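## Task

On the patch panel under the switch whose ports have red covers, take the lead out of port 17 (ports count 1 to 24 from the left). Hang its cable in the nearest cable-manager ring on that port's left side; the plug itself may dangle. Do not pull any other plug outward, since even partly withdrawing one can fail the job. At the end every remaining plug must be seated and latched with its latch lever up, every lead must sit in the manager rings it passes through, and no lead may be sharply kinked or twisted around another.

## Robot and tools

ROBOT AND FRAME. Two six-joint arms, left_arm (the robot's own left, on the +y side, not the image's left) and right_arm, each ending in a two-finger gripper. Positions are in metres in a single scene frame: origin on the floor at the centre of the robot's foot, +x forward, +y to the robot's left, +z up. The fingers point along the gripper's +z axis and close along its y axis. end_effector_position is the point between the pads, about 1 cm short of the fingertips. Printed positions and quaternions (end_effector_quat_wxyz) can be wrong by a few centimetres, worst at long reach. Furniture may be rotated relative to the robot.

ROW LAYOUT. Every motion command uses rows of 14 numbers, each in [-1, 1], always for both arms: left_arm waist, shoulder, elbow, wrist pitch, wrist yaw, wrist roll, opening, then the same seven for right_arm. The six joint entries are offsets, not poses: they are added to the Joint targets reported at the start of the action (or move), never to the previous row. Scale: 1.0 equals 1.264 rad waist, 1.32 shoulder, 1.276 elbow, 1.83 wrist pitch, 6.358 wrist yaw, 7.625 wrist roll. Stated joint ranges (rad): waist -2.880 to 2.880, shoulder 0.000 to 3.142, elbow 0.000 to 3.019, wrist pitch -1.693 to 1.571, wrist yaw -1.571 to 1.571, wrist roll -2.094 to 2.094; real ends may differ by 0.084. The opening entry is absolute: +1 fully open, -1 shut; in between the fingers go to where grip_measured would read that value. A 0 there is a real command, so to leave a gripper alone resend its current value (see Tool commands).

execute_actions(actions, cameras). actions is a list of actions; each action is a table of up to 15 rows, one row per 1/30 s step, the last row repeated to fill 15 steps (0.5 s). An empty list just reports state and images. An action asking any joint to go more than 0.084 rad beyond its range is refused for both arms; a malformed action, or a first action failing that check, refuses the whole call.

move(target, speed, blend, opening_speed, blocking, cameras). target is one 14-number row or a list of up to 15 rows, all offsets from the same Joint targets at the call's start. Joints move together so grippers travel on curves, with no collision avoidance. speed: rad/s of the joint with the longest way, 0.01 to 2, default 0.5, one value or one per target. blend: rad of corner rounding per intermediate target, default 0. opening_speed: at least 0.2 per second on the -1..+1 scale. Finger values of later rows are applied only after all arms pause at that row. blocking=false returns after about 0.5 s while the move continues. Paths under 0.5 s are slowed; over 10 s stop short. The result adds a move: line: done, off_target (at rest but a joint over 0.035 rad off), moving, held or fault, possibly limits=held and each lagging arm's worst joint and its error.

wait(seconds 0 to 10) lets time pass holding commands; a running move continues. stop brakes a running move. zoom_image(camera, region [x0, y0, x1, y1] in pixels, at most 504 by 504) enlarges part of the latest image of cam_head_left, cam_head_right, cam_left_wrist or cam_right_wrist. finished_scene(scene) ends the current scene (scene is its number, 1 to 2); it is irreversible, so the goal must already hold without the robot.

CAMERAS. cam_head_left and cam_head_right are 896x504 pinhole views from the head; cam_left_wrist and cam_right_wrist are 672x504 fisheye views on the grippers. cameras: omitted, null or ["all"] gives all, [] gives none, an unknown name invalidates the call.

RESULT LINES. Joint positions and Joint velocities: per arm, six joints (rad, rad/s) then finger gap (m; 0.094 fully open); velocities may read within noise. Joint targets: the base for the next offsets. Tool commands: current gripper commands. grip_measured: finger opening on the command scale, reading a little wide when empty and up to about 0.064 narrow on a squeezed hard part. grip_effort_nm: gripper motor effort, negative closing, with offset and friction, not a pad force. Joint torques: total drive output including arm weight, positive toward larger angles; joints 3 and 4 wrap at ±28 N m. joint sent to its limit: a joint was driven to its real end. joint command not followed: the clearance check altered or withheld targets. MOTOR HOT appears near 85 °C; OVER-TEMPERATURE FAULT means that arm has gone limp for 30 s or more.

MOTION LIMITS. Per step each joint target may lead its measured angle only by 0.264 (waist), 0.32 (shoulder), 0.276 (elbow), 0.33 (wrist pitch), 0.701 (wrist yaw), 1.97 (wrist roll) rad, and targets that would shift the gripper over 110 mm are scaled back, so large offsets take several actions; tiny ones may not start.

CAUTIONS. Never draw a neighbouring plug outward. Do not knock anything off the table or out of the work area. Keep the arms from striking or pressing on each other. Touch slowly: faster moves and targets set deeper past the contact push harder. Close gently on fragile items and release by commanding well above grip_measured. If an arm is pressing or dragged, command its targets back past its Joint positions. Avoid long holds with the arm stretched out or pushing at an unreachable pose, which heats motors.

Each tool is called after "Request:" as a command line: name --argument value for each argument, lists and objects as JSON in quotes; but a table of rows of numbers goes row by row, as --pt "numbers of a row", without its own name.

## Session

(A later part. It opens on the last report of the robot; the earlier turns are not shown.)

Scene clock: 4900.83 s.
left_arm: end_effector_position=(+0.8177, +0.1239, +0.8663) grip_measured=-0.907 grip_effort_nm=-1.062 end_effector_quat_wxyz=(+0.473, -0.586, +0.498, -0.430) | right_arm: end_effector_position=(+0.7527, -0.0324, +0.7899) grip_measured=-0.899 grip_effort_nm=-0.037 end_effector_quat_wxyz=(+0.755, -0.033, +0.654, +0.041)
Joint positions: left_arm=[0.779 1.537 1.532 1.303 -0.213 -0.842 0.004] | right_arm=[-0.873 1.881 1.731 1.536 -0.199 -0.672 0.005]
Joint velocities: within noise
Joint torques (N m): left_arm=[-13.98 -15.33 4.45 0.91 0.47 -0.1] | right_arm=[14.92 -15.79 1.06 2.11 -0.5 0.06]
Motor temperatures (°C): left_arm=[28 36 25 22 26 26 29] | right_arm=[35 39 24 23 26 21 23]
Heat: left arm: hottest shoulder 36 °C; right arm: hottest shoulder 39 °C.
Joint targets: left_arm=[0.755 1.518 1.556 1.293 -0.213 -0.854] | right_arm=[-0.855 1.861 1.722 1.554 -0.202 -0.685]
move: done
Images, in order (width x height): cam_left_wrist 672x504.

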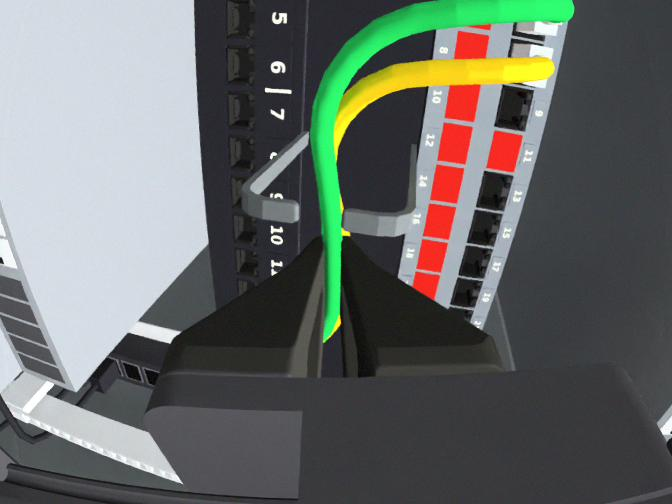

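Request:
move --pt "0.0427 0 0.0 -0.0164 0 0 -1.0 0 0 0 0 0 0 -0.9" --speed 0.08 --cameras '["cam_left_wrist"]'

Request:
zoom_image --camera "cam_left_wrist" --region '[240, 140, 480, 332]'

Scene clock: 4913.93 s.
left_arm: end_effector_position=(+0.8189, +0.1231, +0.8623) grip_measured=-0.907 grip_effort_nm=-1.062 end_effector_quat_wxyz=(+0.467, -0.585, +0.507, -0.428) | right_arm: end_effector_position=(+0.7527, -0.0324, +0.7899) grip_measured=-0.899 grip_effort_nm=-0.037 end_effector_quat_wxyz=(+0.755, -0.033, +0.654, +0.041)
Joint positions: left_arm=[0.783 1.533 1.533 1.276 -0.213 -0.842 0.004] | right_arm=[-0.873 1.881 1.731 1.536 -0.199 -0.672 0.005]
Joint velocities: within noise
Joint torques (N m): left_arm=[-9.76 -15.33 4.51 0.8 0.46 -0.08] | right_arm=[15.15 -15.74 1.11 2.13 -0.52 0.05]
Motor temperatures (°C): left_arm=[28 36 26 22 26 26 29] | right_arm=[35 39 24 23 26 21 23]
Heat: left arm: hottest shoulder 36 °C; right arm: hottest shoulder 39 °C.
Joint targets: left_arm=[0.809 1.518 1.556 1.263 -0.213 -0.854] | right_arm=[-0.855 1.861 1.722 1.554 -0.202 -0.685]
move: done
Images, in order (width x height): cam_left_wrist 672x504.

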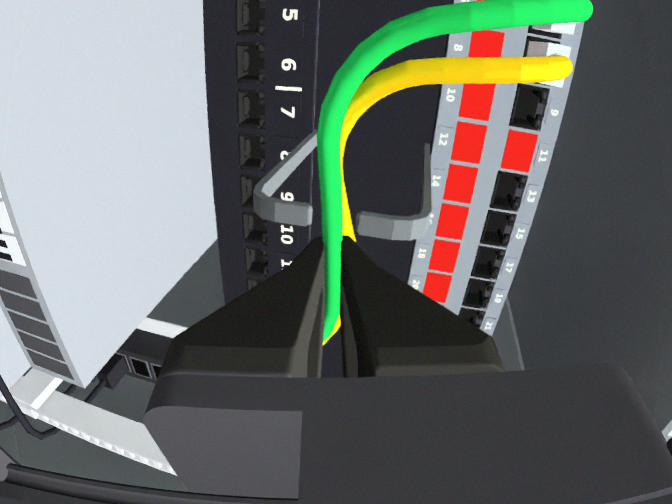

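Scaled by 2.100 from the camera's 672x504 image, which has a finer 960x720 frame.

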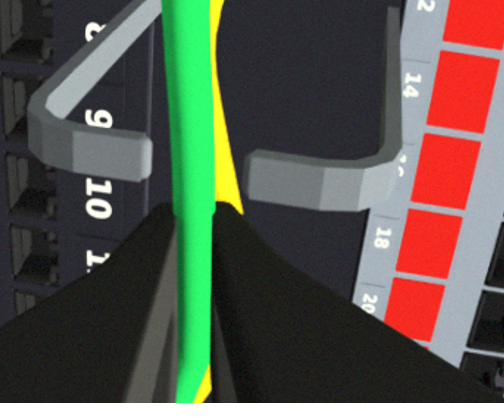

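Request:
move --pt "0.015 0 0.0 0 0 0 -1.0 0 0 0 0 0 0 -0.9" --speed 0.08 --cameras '["cam_left_wrist"]'

Request:
zoom_image --camera "cam_left_wrist" --region '[240, 140, 480, 332]'

Scene clock: 4923.83 s.
left_arm: end_effector_position=(+0.8187, +0.1298, +0.8558) grip_measured=-0.907 grip_effort_nm=-1.062 end_effector_quat_wxyz=(+0.471, -0.582, +0.511, -0.422) | right_arm: end_effector_position=(+0.7527, -0.0324, +0.7899) grip_measured=-0.899 grip_effort_nm=-0.037 end_effector_quat_wxyz=(+0.755, -0.033, +0.654, +0.041)
Joint positions: left_arm=[0.801 1.533 1.533 1.273 -0.213 -0.842 0.004] | right_arm=[-0.873 1.881 1.731 1.536 -0.199 -0.672 0.005]
Joint velocities: within noise
Joint torques (N m): left_arm=[-9.41 -15.44 4.49 0.94 0.46 -0.09] | right_arm=[14.86 -15.74 1.09 2.14 -0.53 0.06]
Motor temperatures (°C): left_arm=[28 37 26 22 27 26 30] | right_arm=[35 39 24 23 26 21 23]
Heat: left arm: hottest shoulder 37 °C; right arm: hottest shoulder 39 °C.
Joint targets: left_arm=[0.828 1.518 1.556 1.263 -0.213 -0.854] | right_arm=[-0.855 1.861 1.722 1.554 -0.202 -0.685]
move: done
Images, in order (width x height): cam_left_wrist 672x504.

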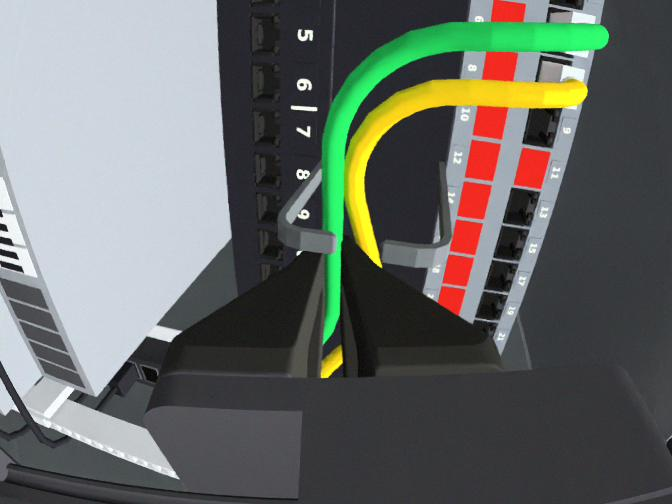

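Scaled by 2.100 from the camera's 672x504 image, which has a finer 960x720 frame.

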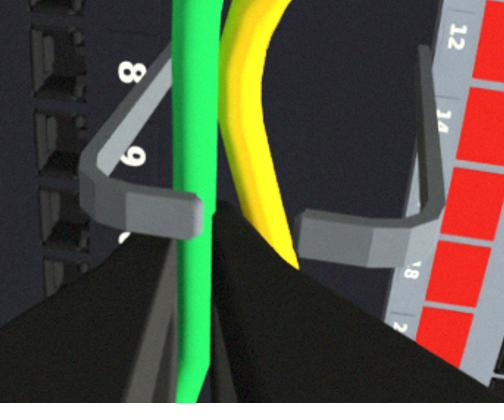

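Request:
move --pt "0 0 0.0 0 0 0 -0.72 0 0 0 0 0 0 -0.9" --opening_speed 0.3 --cameras '["cam_left_wrist"]'

Request:
zoom_image --camera "cam_left_wrist" --region '[240, 140, 480, 332]'

Scene clock: 4941.23 s.
left_arm: end_effector_position=(+0.8186, +0.1291, +0.8551) grip_measured=-0.723 grip_effort_nm=0.061 end_effector_quat_wxyz=(+0.470, -0.582, +0.513, -0.422) | right_arm: end_effector_position=(+0.7527, -0.0324, +0.7899) grip_measured=-0.899 grip_effort_nm=-0.037 end_effector_quat_wxyz=(+0.755, -0.033, +0.654, +0.041)
Joint positions: left_arm=[0.801 1.533 1.533 1.269 -0.213 -0.842 0.013] | right_arm=[-0.873 1.881 1.731 1.536 -0.199 -0.672 0.005]
Joint velocities: within noise
Joint torques (N m): left_arm=[-9.58 -15.44 4.53 1.13 0.45 -0.1] | right_arm=[15.15 -15.74 1.07 2.11 -0.52 0.06]
Motor temperatures (°C): left_arm=[28 38 26 22 27 26 30] | right_arm=[35 39 24 23 26 21 23]
Heat: left arm: hottest shoulder 38 °C; right arm: hottest shoulder 39 °C.
Joint targets: left_arm=[0.828 1.518 1.556 1.263 -0.213 -0.854] | right_arm=[-0.855 1.861 1.722 1.554 -0.202 -0.685]
move: done
Images, in order (width x height): cam_left_wrist 672x504.

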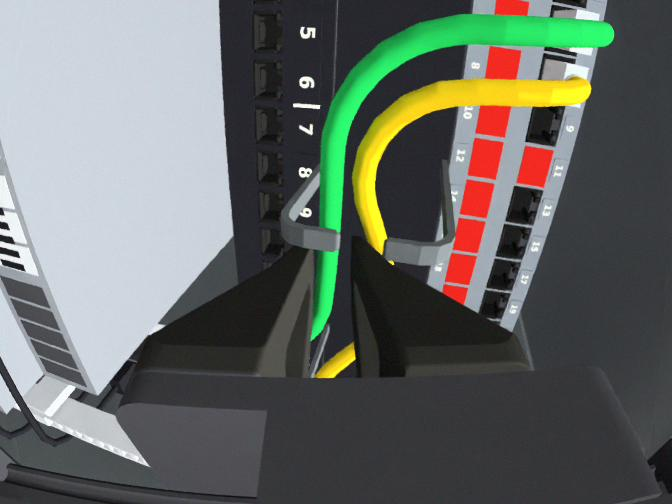

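Scaled by 2.100 from the camera's 672x504 image, which has a finer 960x720 frame.

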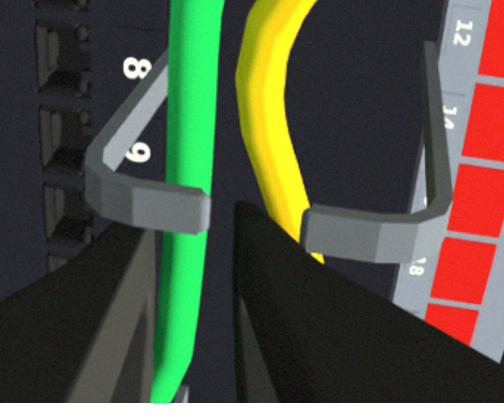

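Request:
move --pt "0 0 -0.1583 0.1016 0 0 -0.72 0 0 0 0 0 0 -0.9" --speed 0.15 --cameras '["cam_left_wrist"]'

Request:
zoom_image --camera "cam_left_wrist" --region '[240, 60, 480, 300]'

Scene clock: 4962.03 s.
left_arm: end_effector_position=(+0.7535, +0.1210, +0.8476) grip_measured=-0.722 grip_effort_nm=0.056 end_effector_quat_wxyz=(+0.468, -0.582, +0.515, -0.421) | right_arm: end_effector_position=(+0.7527, -0.0324, +0.7899) grip_measured=-0.899 grip_effort_nm=-0.032 end_effector_quat_wxyz=(+0.755, -0.033, +0.654, +0.041)
Joint positions: left_arm=[0.801 1.533 1.361 1.435 -0.213 -0.842 0.013] | right_arm=[-0.873 1.881 1.731 1.536 -0.199 -0.672 0.005]
Joint velocities: within noise
Joint torques (N m): left_arm=[-9.35 -14.04 1.24 1.91 0.47 -0.09] | right_arm=[15.09 -15.79 1.03 2.14 -0.53 0.05]
Motor temperatures (°C): left_arm=[27 38 26 22 27 26 29] | right_arm=[35 39 24 23 26 21 23]
Heat: left arm: hottest shoulder 38 °C; right arm: hottest shoulder 39 °C.
Joint targets: left_arm=[0.828 1.518 1.354 1.448 -0.213 -0.854] | right_arm=[-0.855 1.861 1.722 1.554 -0.202 -0.685]
move: done
Images, in order (width x height): cam_left_wrist 672x504.

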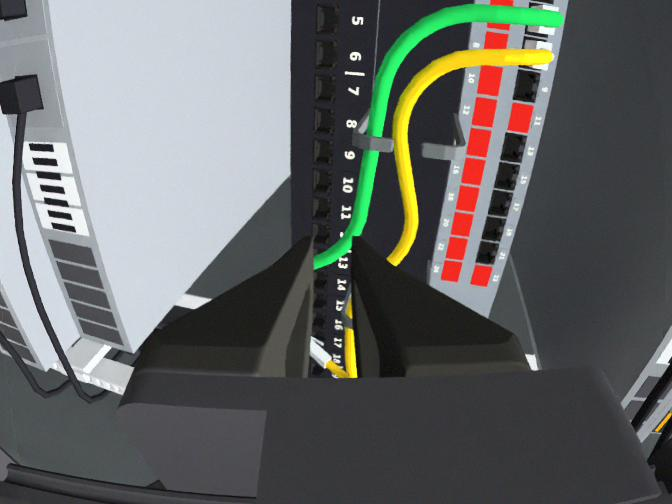

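Scaled by 2.100 from the camera's 672x504 image, which has a finer 960x720 frame.

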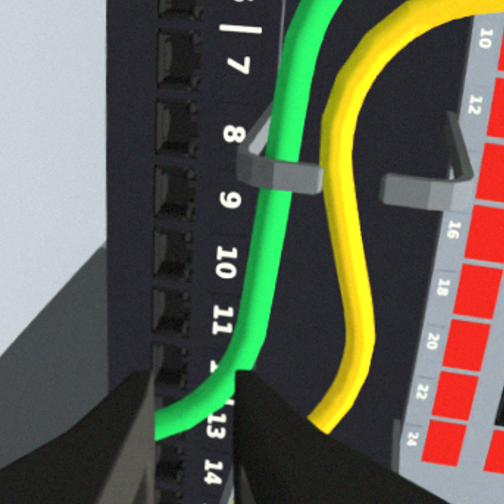

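Request:
move --pt "0 -0.05 -0.12 -0.02 0 0 -0.72 0 0 0 0 0 0 -0.9" --pt "0.0728 -0.4076 -0.4428 -0.2448 -0.0673 0.2063 -0.72 0 0 0 0 0 0 -0.9" --speed '[0.3,0.5]' --blend 0.03

Request:
zoom_image --camera "cam_right_wrist" --region '[0, 0, 500, 240]'

Request:
zoom_image --camera "cam_right_wrist" --region '[430, 60, 550, 160]'

Request:
zoom_image --camera "cam_head_left" --region '[370, 190, 650, 310]'

Scene clock: 4974.57 s.
left_arm: end_effector_position=(+0.6088, +0.2736, +0.8598) grip_measured=-0.722 grip_effort_nm=0.051 end_effector_quat_wxyz=(+0.363, +0.007, +0.922, +0.131) | right_arm: end_effector_position=(+0.7527, -0.0324, +0.7899) grip_measured=-0.899 grip_effort_nm=-0.037 end_effector_quat_wxyz=(+0.755, -0.033, +0.654, +0.041)
Joint positions: left_arm=[0.9 0.996 0.796 1.009 -0.637 0.705 0.013] | right_arm=[-0.873 1.881 1.731 1.536 -0.199 -0.672 0.005]
Joint velocities: within noise
Joint torques (N m): left_arm=[-3.49 -12.45 0.91 0.92 0.07 0.03] | right_arm=[15.27 -15.62 1.09 2.13 -0.5 0.06]
Motor temperatures (°C): left_arm=[27 38 26 22 26 26 28] | right_arm=[35 39 24 23 26 21 23]
Heat: left arm: hottest shoulder 38 °C; right arm: hottest shoulder 39 °C.
Joint targets: left_arm=[0.920 0.980 0.789 1.001 -0.640 0.719] | right_arm=[-0.855 1.861 1.722 1.554 -0.202 -0.685]
move: done

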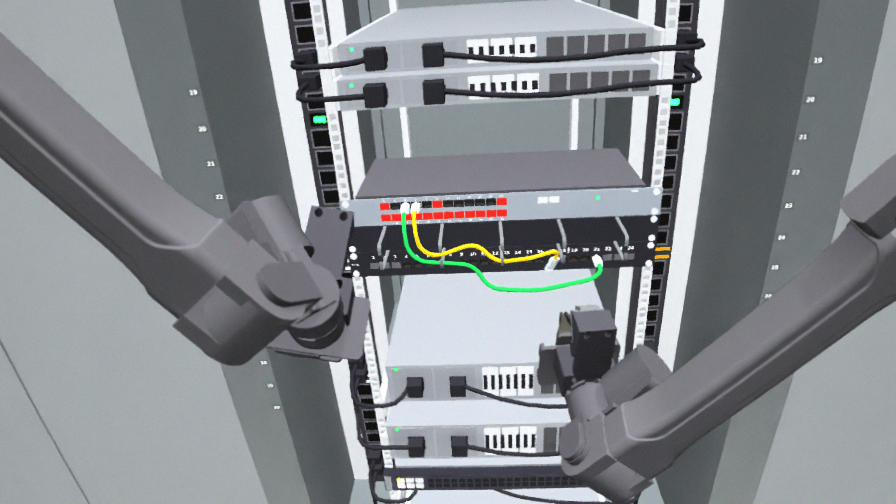

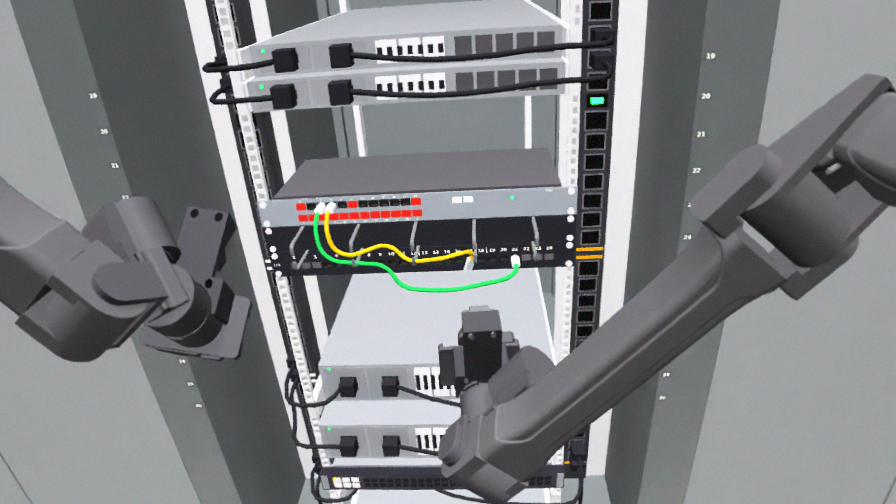

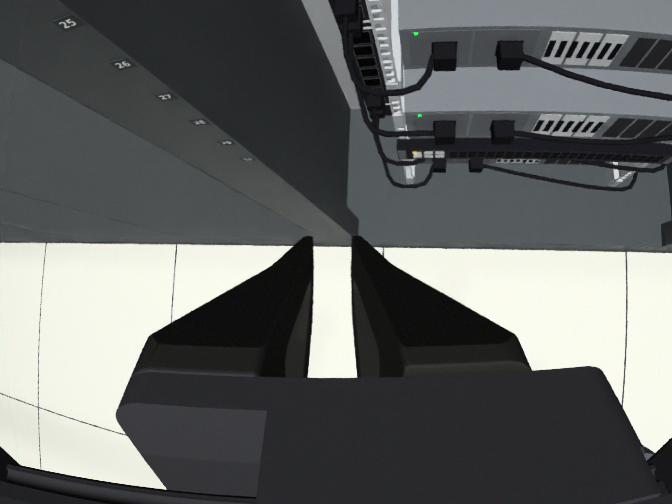

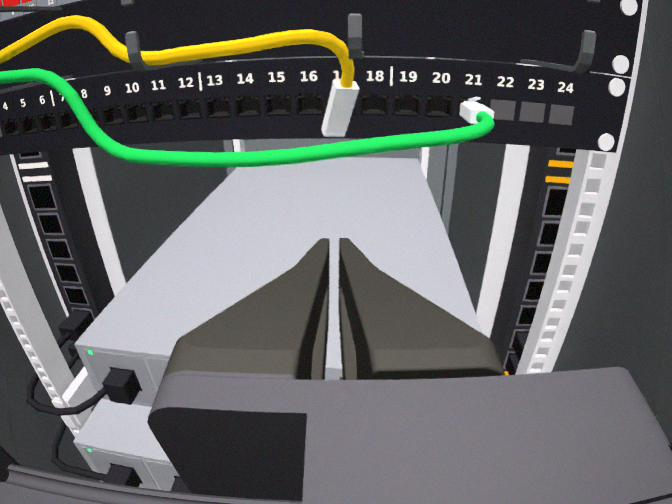

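Scaled by 1.008 from the camera's 672x504 image, which has a finer 960x720 frame.

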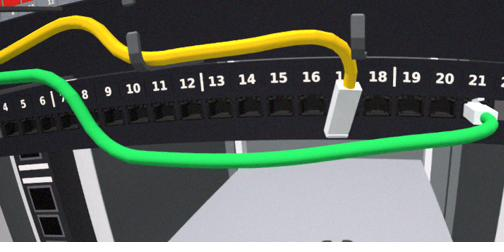

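Scaled by 4.200 from the camera's 672x504 image, which has a finer 960x720 frame.

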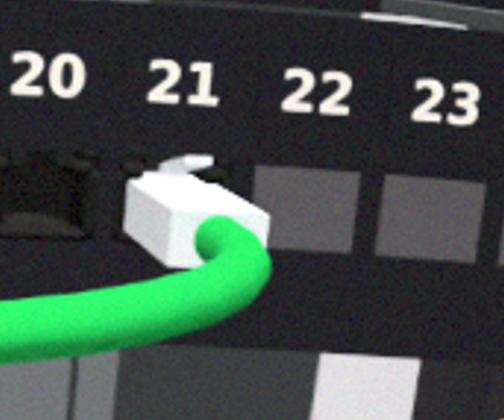

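Scaled by 1.800 from the camera's 896x504 image, which has a finer 1280x720 frame.

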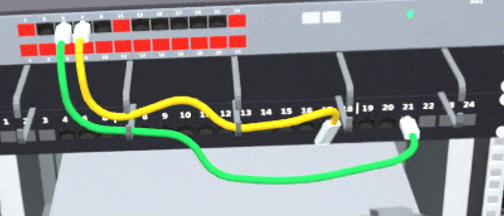

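Request:
zoom_image --camera "cam_right_wrist" --region '[70, 0, 200, 100]'

Request:
zoom_image --camera "cam_right_wrist" --region '[290, 0, 420, 150]'

Request:
zoom_image --camera "cam_head_left" --region '[380, 200, 480, 280]'

Scaled by 3.877 from the camera's 672x504 image, which has a finer 960x720 frame.

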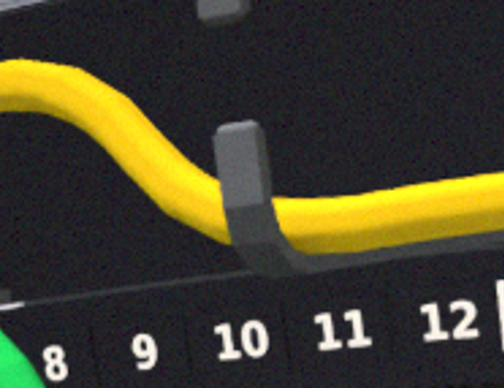

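Scaled by 3.360 from the camera's 672x504 image, which has a finer 960x720 frame.

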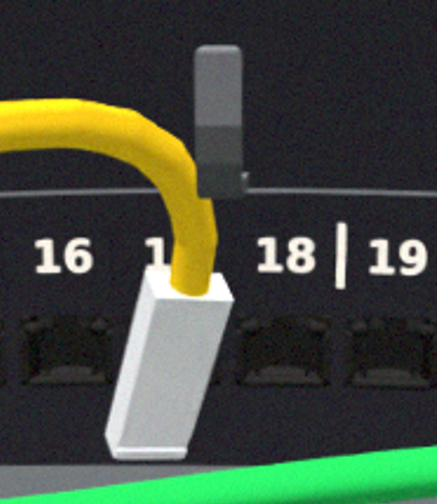

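Scaled by 5.040 from the camera's 896x504 image, which has a finer 1280x720 frame.

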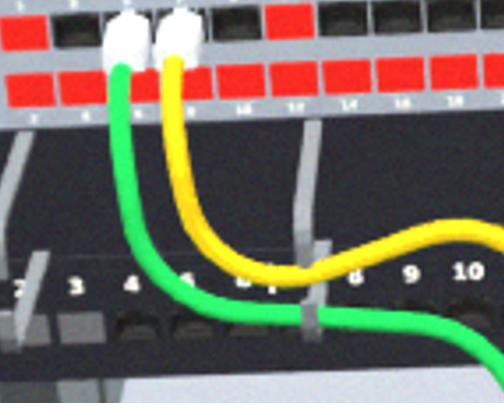

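Request:
move --pt "0 0 0 0 0 0 -0.72 -0.05 -0.05 -0.25 -0.1 0 0 -0.9" --speed 0.4

Request:
zoom_image --camera "cam_head_right" --region '[290, 190, 570, 310]'

Scene clock: 4996.50 s.
left_arm: end_effector_position=(+0.6085, +0.2736, +0.8596) grip_measured=-0.722 grip_effort_nm=0.051 end_effector_quat_wxyz=(+0.363, +0.008, +0.922, +0.132) | right_arm: end_effector_position=(+0.6442, -0.0012, +0.7255) grip_measured=-0.899 grip_effort_nm=-0.037 end_effector_quat_wxyz=(+0.627, -0.114, +0.759, +0.135)
Joint positions: left_arm=[0.9 0.996 0.795 1.009 -0.637 0.707 0.013] | right_arm=[-0.902 1.816 1.409 1.381 -0.199 -0.672 0.005]
Joint velocities: within noise
Joint torques (N m): left_arm=[-3.6 -12.22 0.9 0.99 0.08 0.02] | right_arm=[11.75 -14.04 -0.58 0.95 -0.55 0.05]
Motor temperatures (°C): left_arm=[27 38 25 22 26 26 28] | right_arm=[35 39 24 23 26 21 23]
Heat: left arm: hottest shoulder 38 °C; right arm: hottest shoulder 39 °C.
Joint targets: left_arm=[0.920 0.980 0.789 1.001 -0.641 0.719] | right_arm=[-0.918 1.795 1.403 1.371 -0.202 -0.685]
move: done

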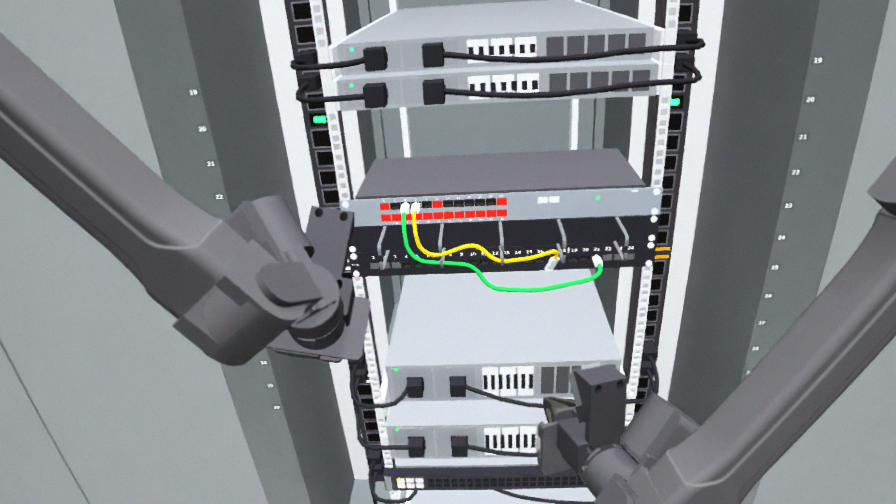

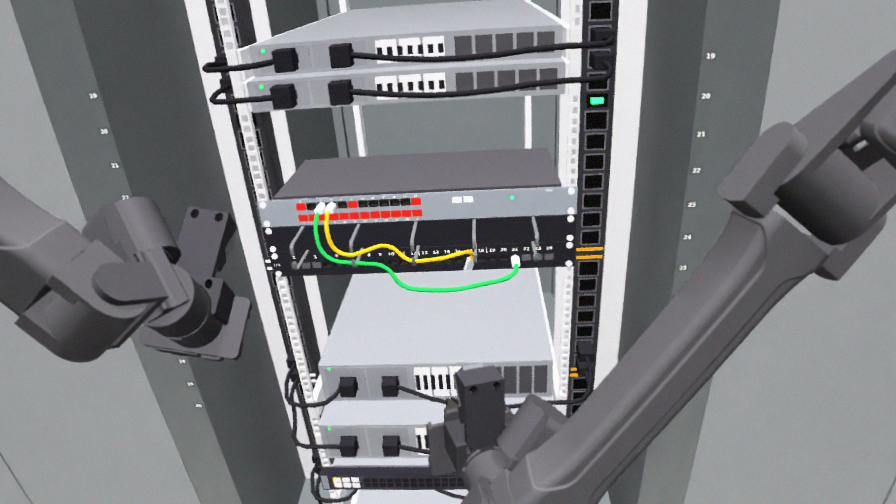

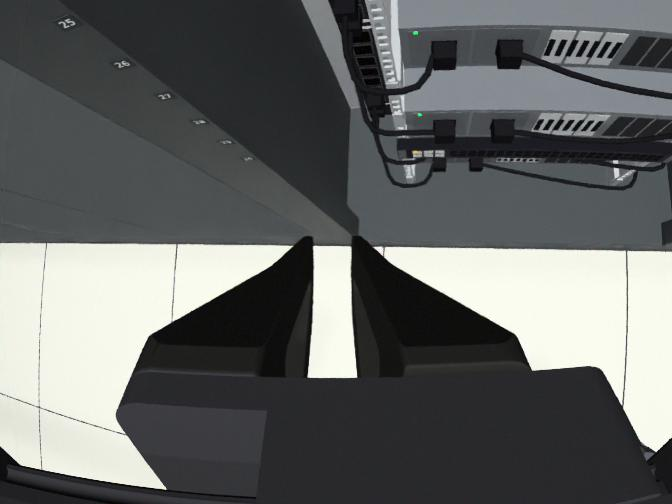

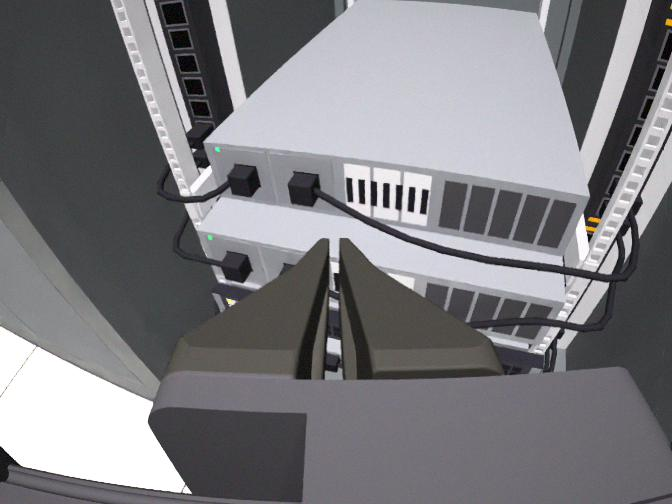

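Scaled by 1.800 from the camera's 896x504 image, which has a finer 1280x720 frame.

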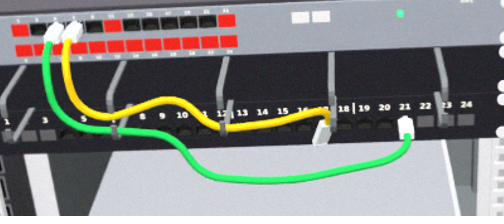

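Request:
finished_scene --scene 1

The scene is finished: the task was done.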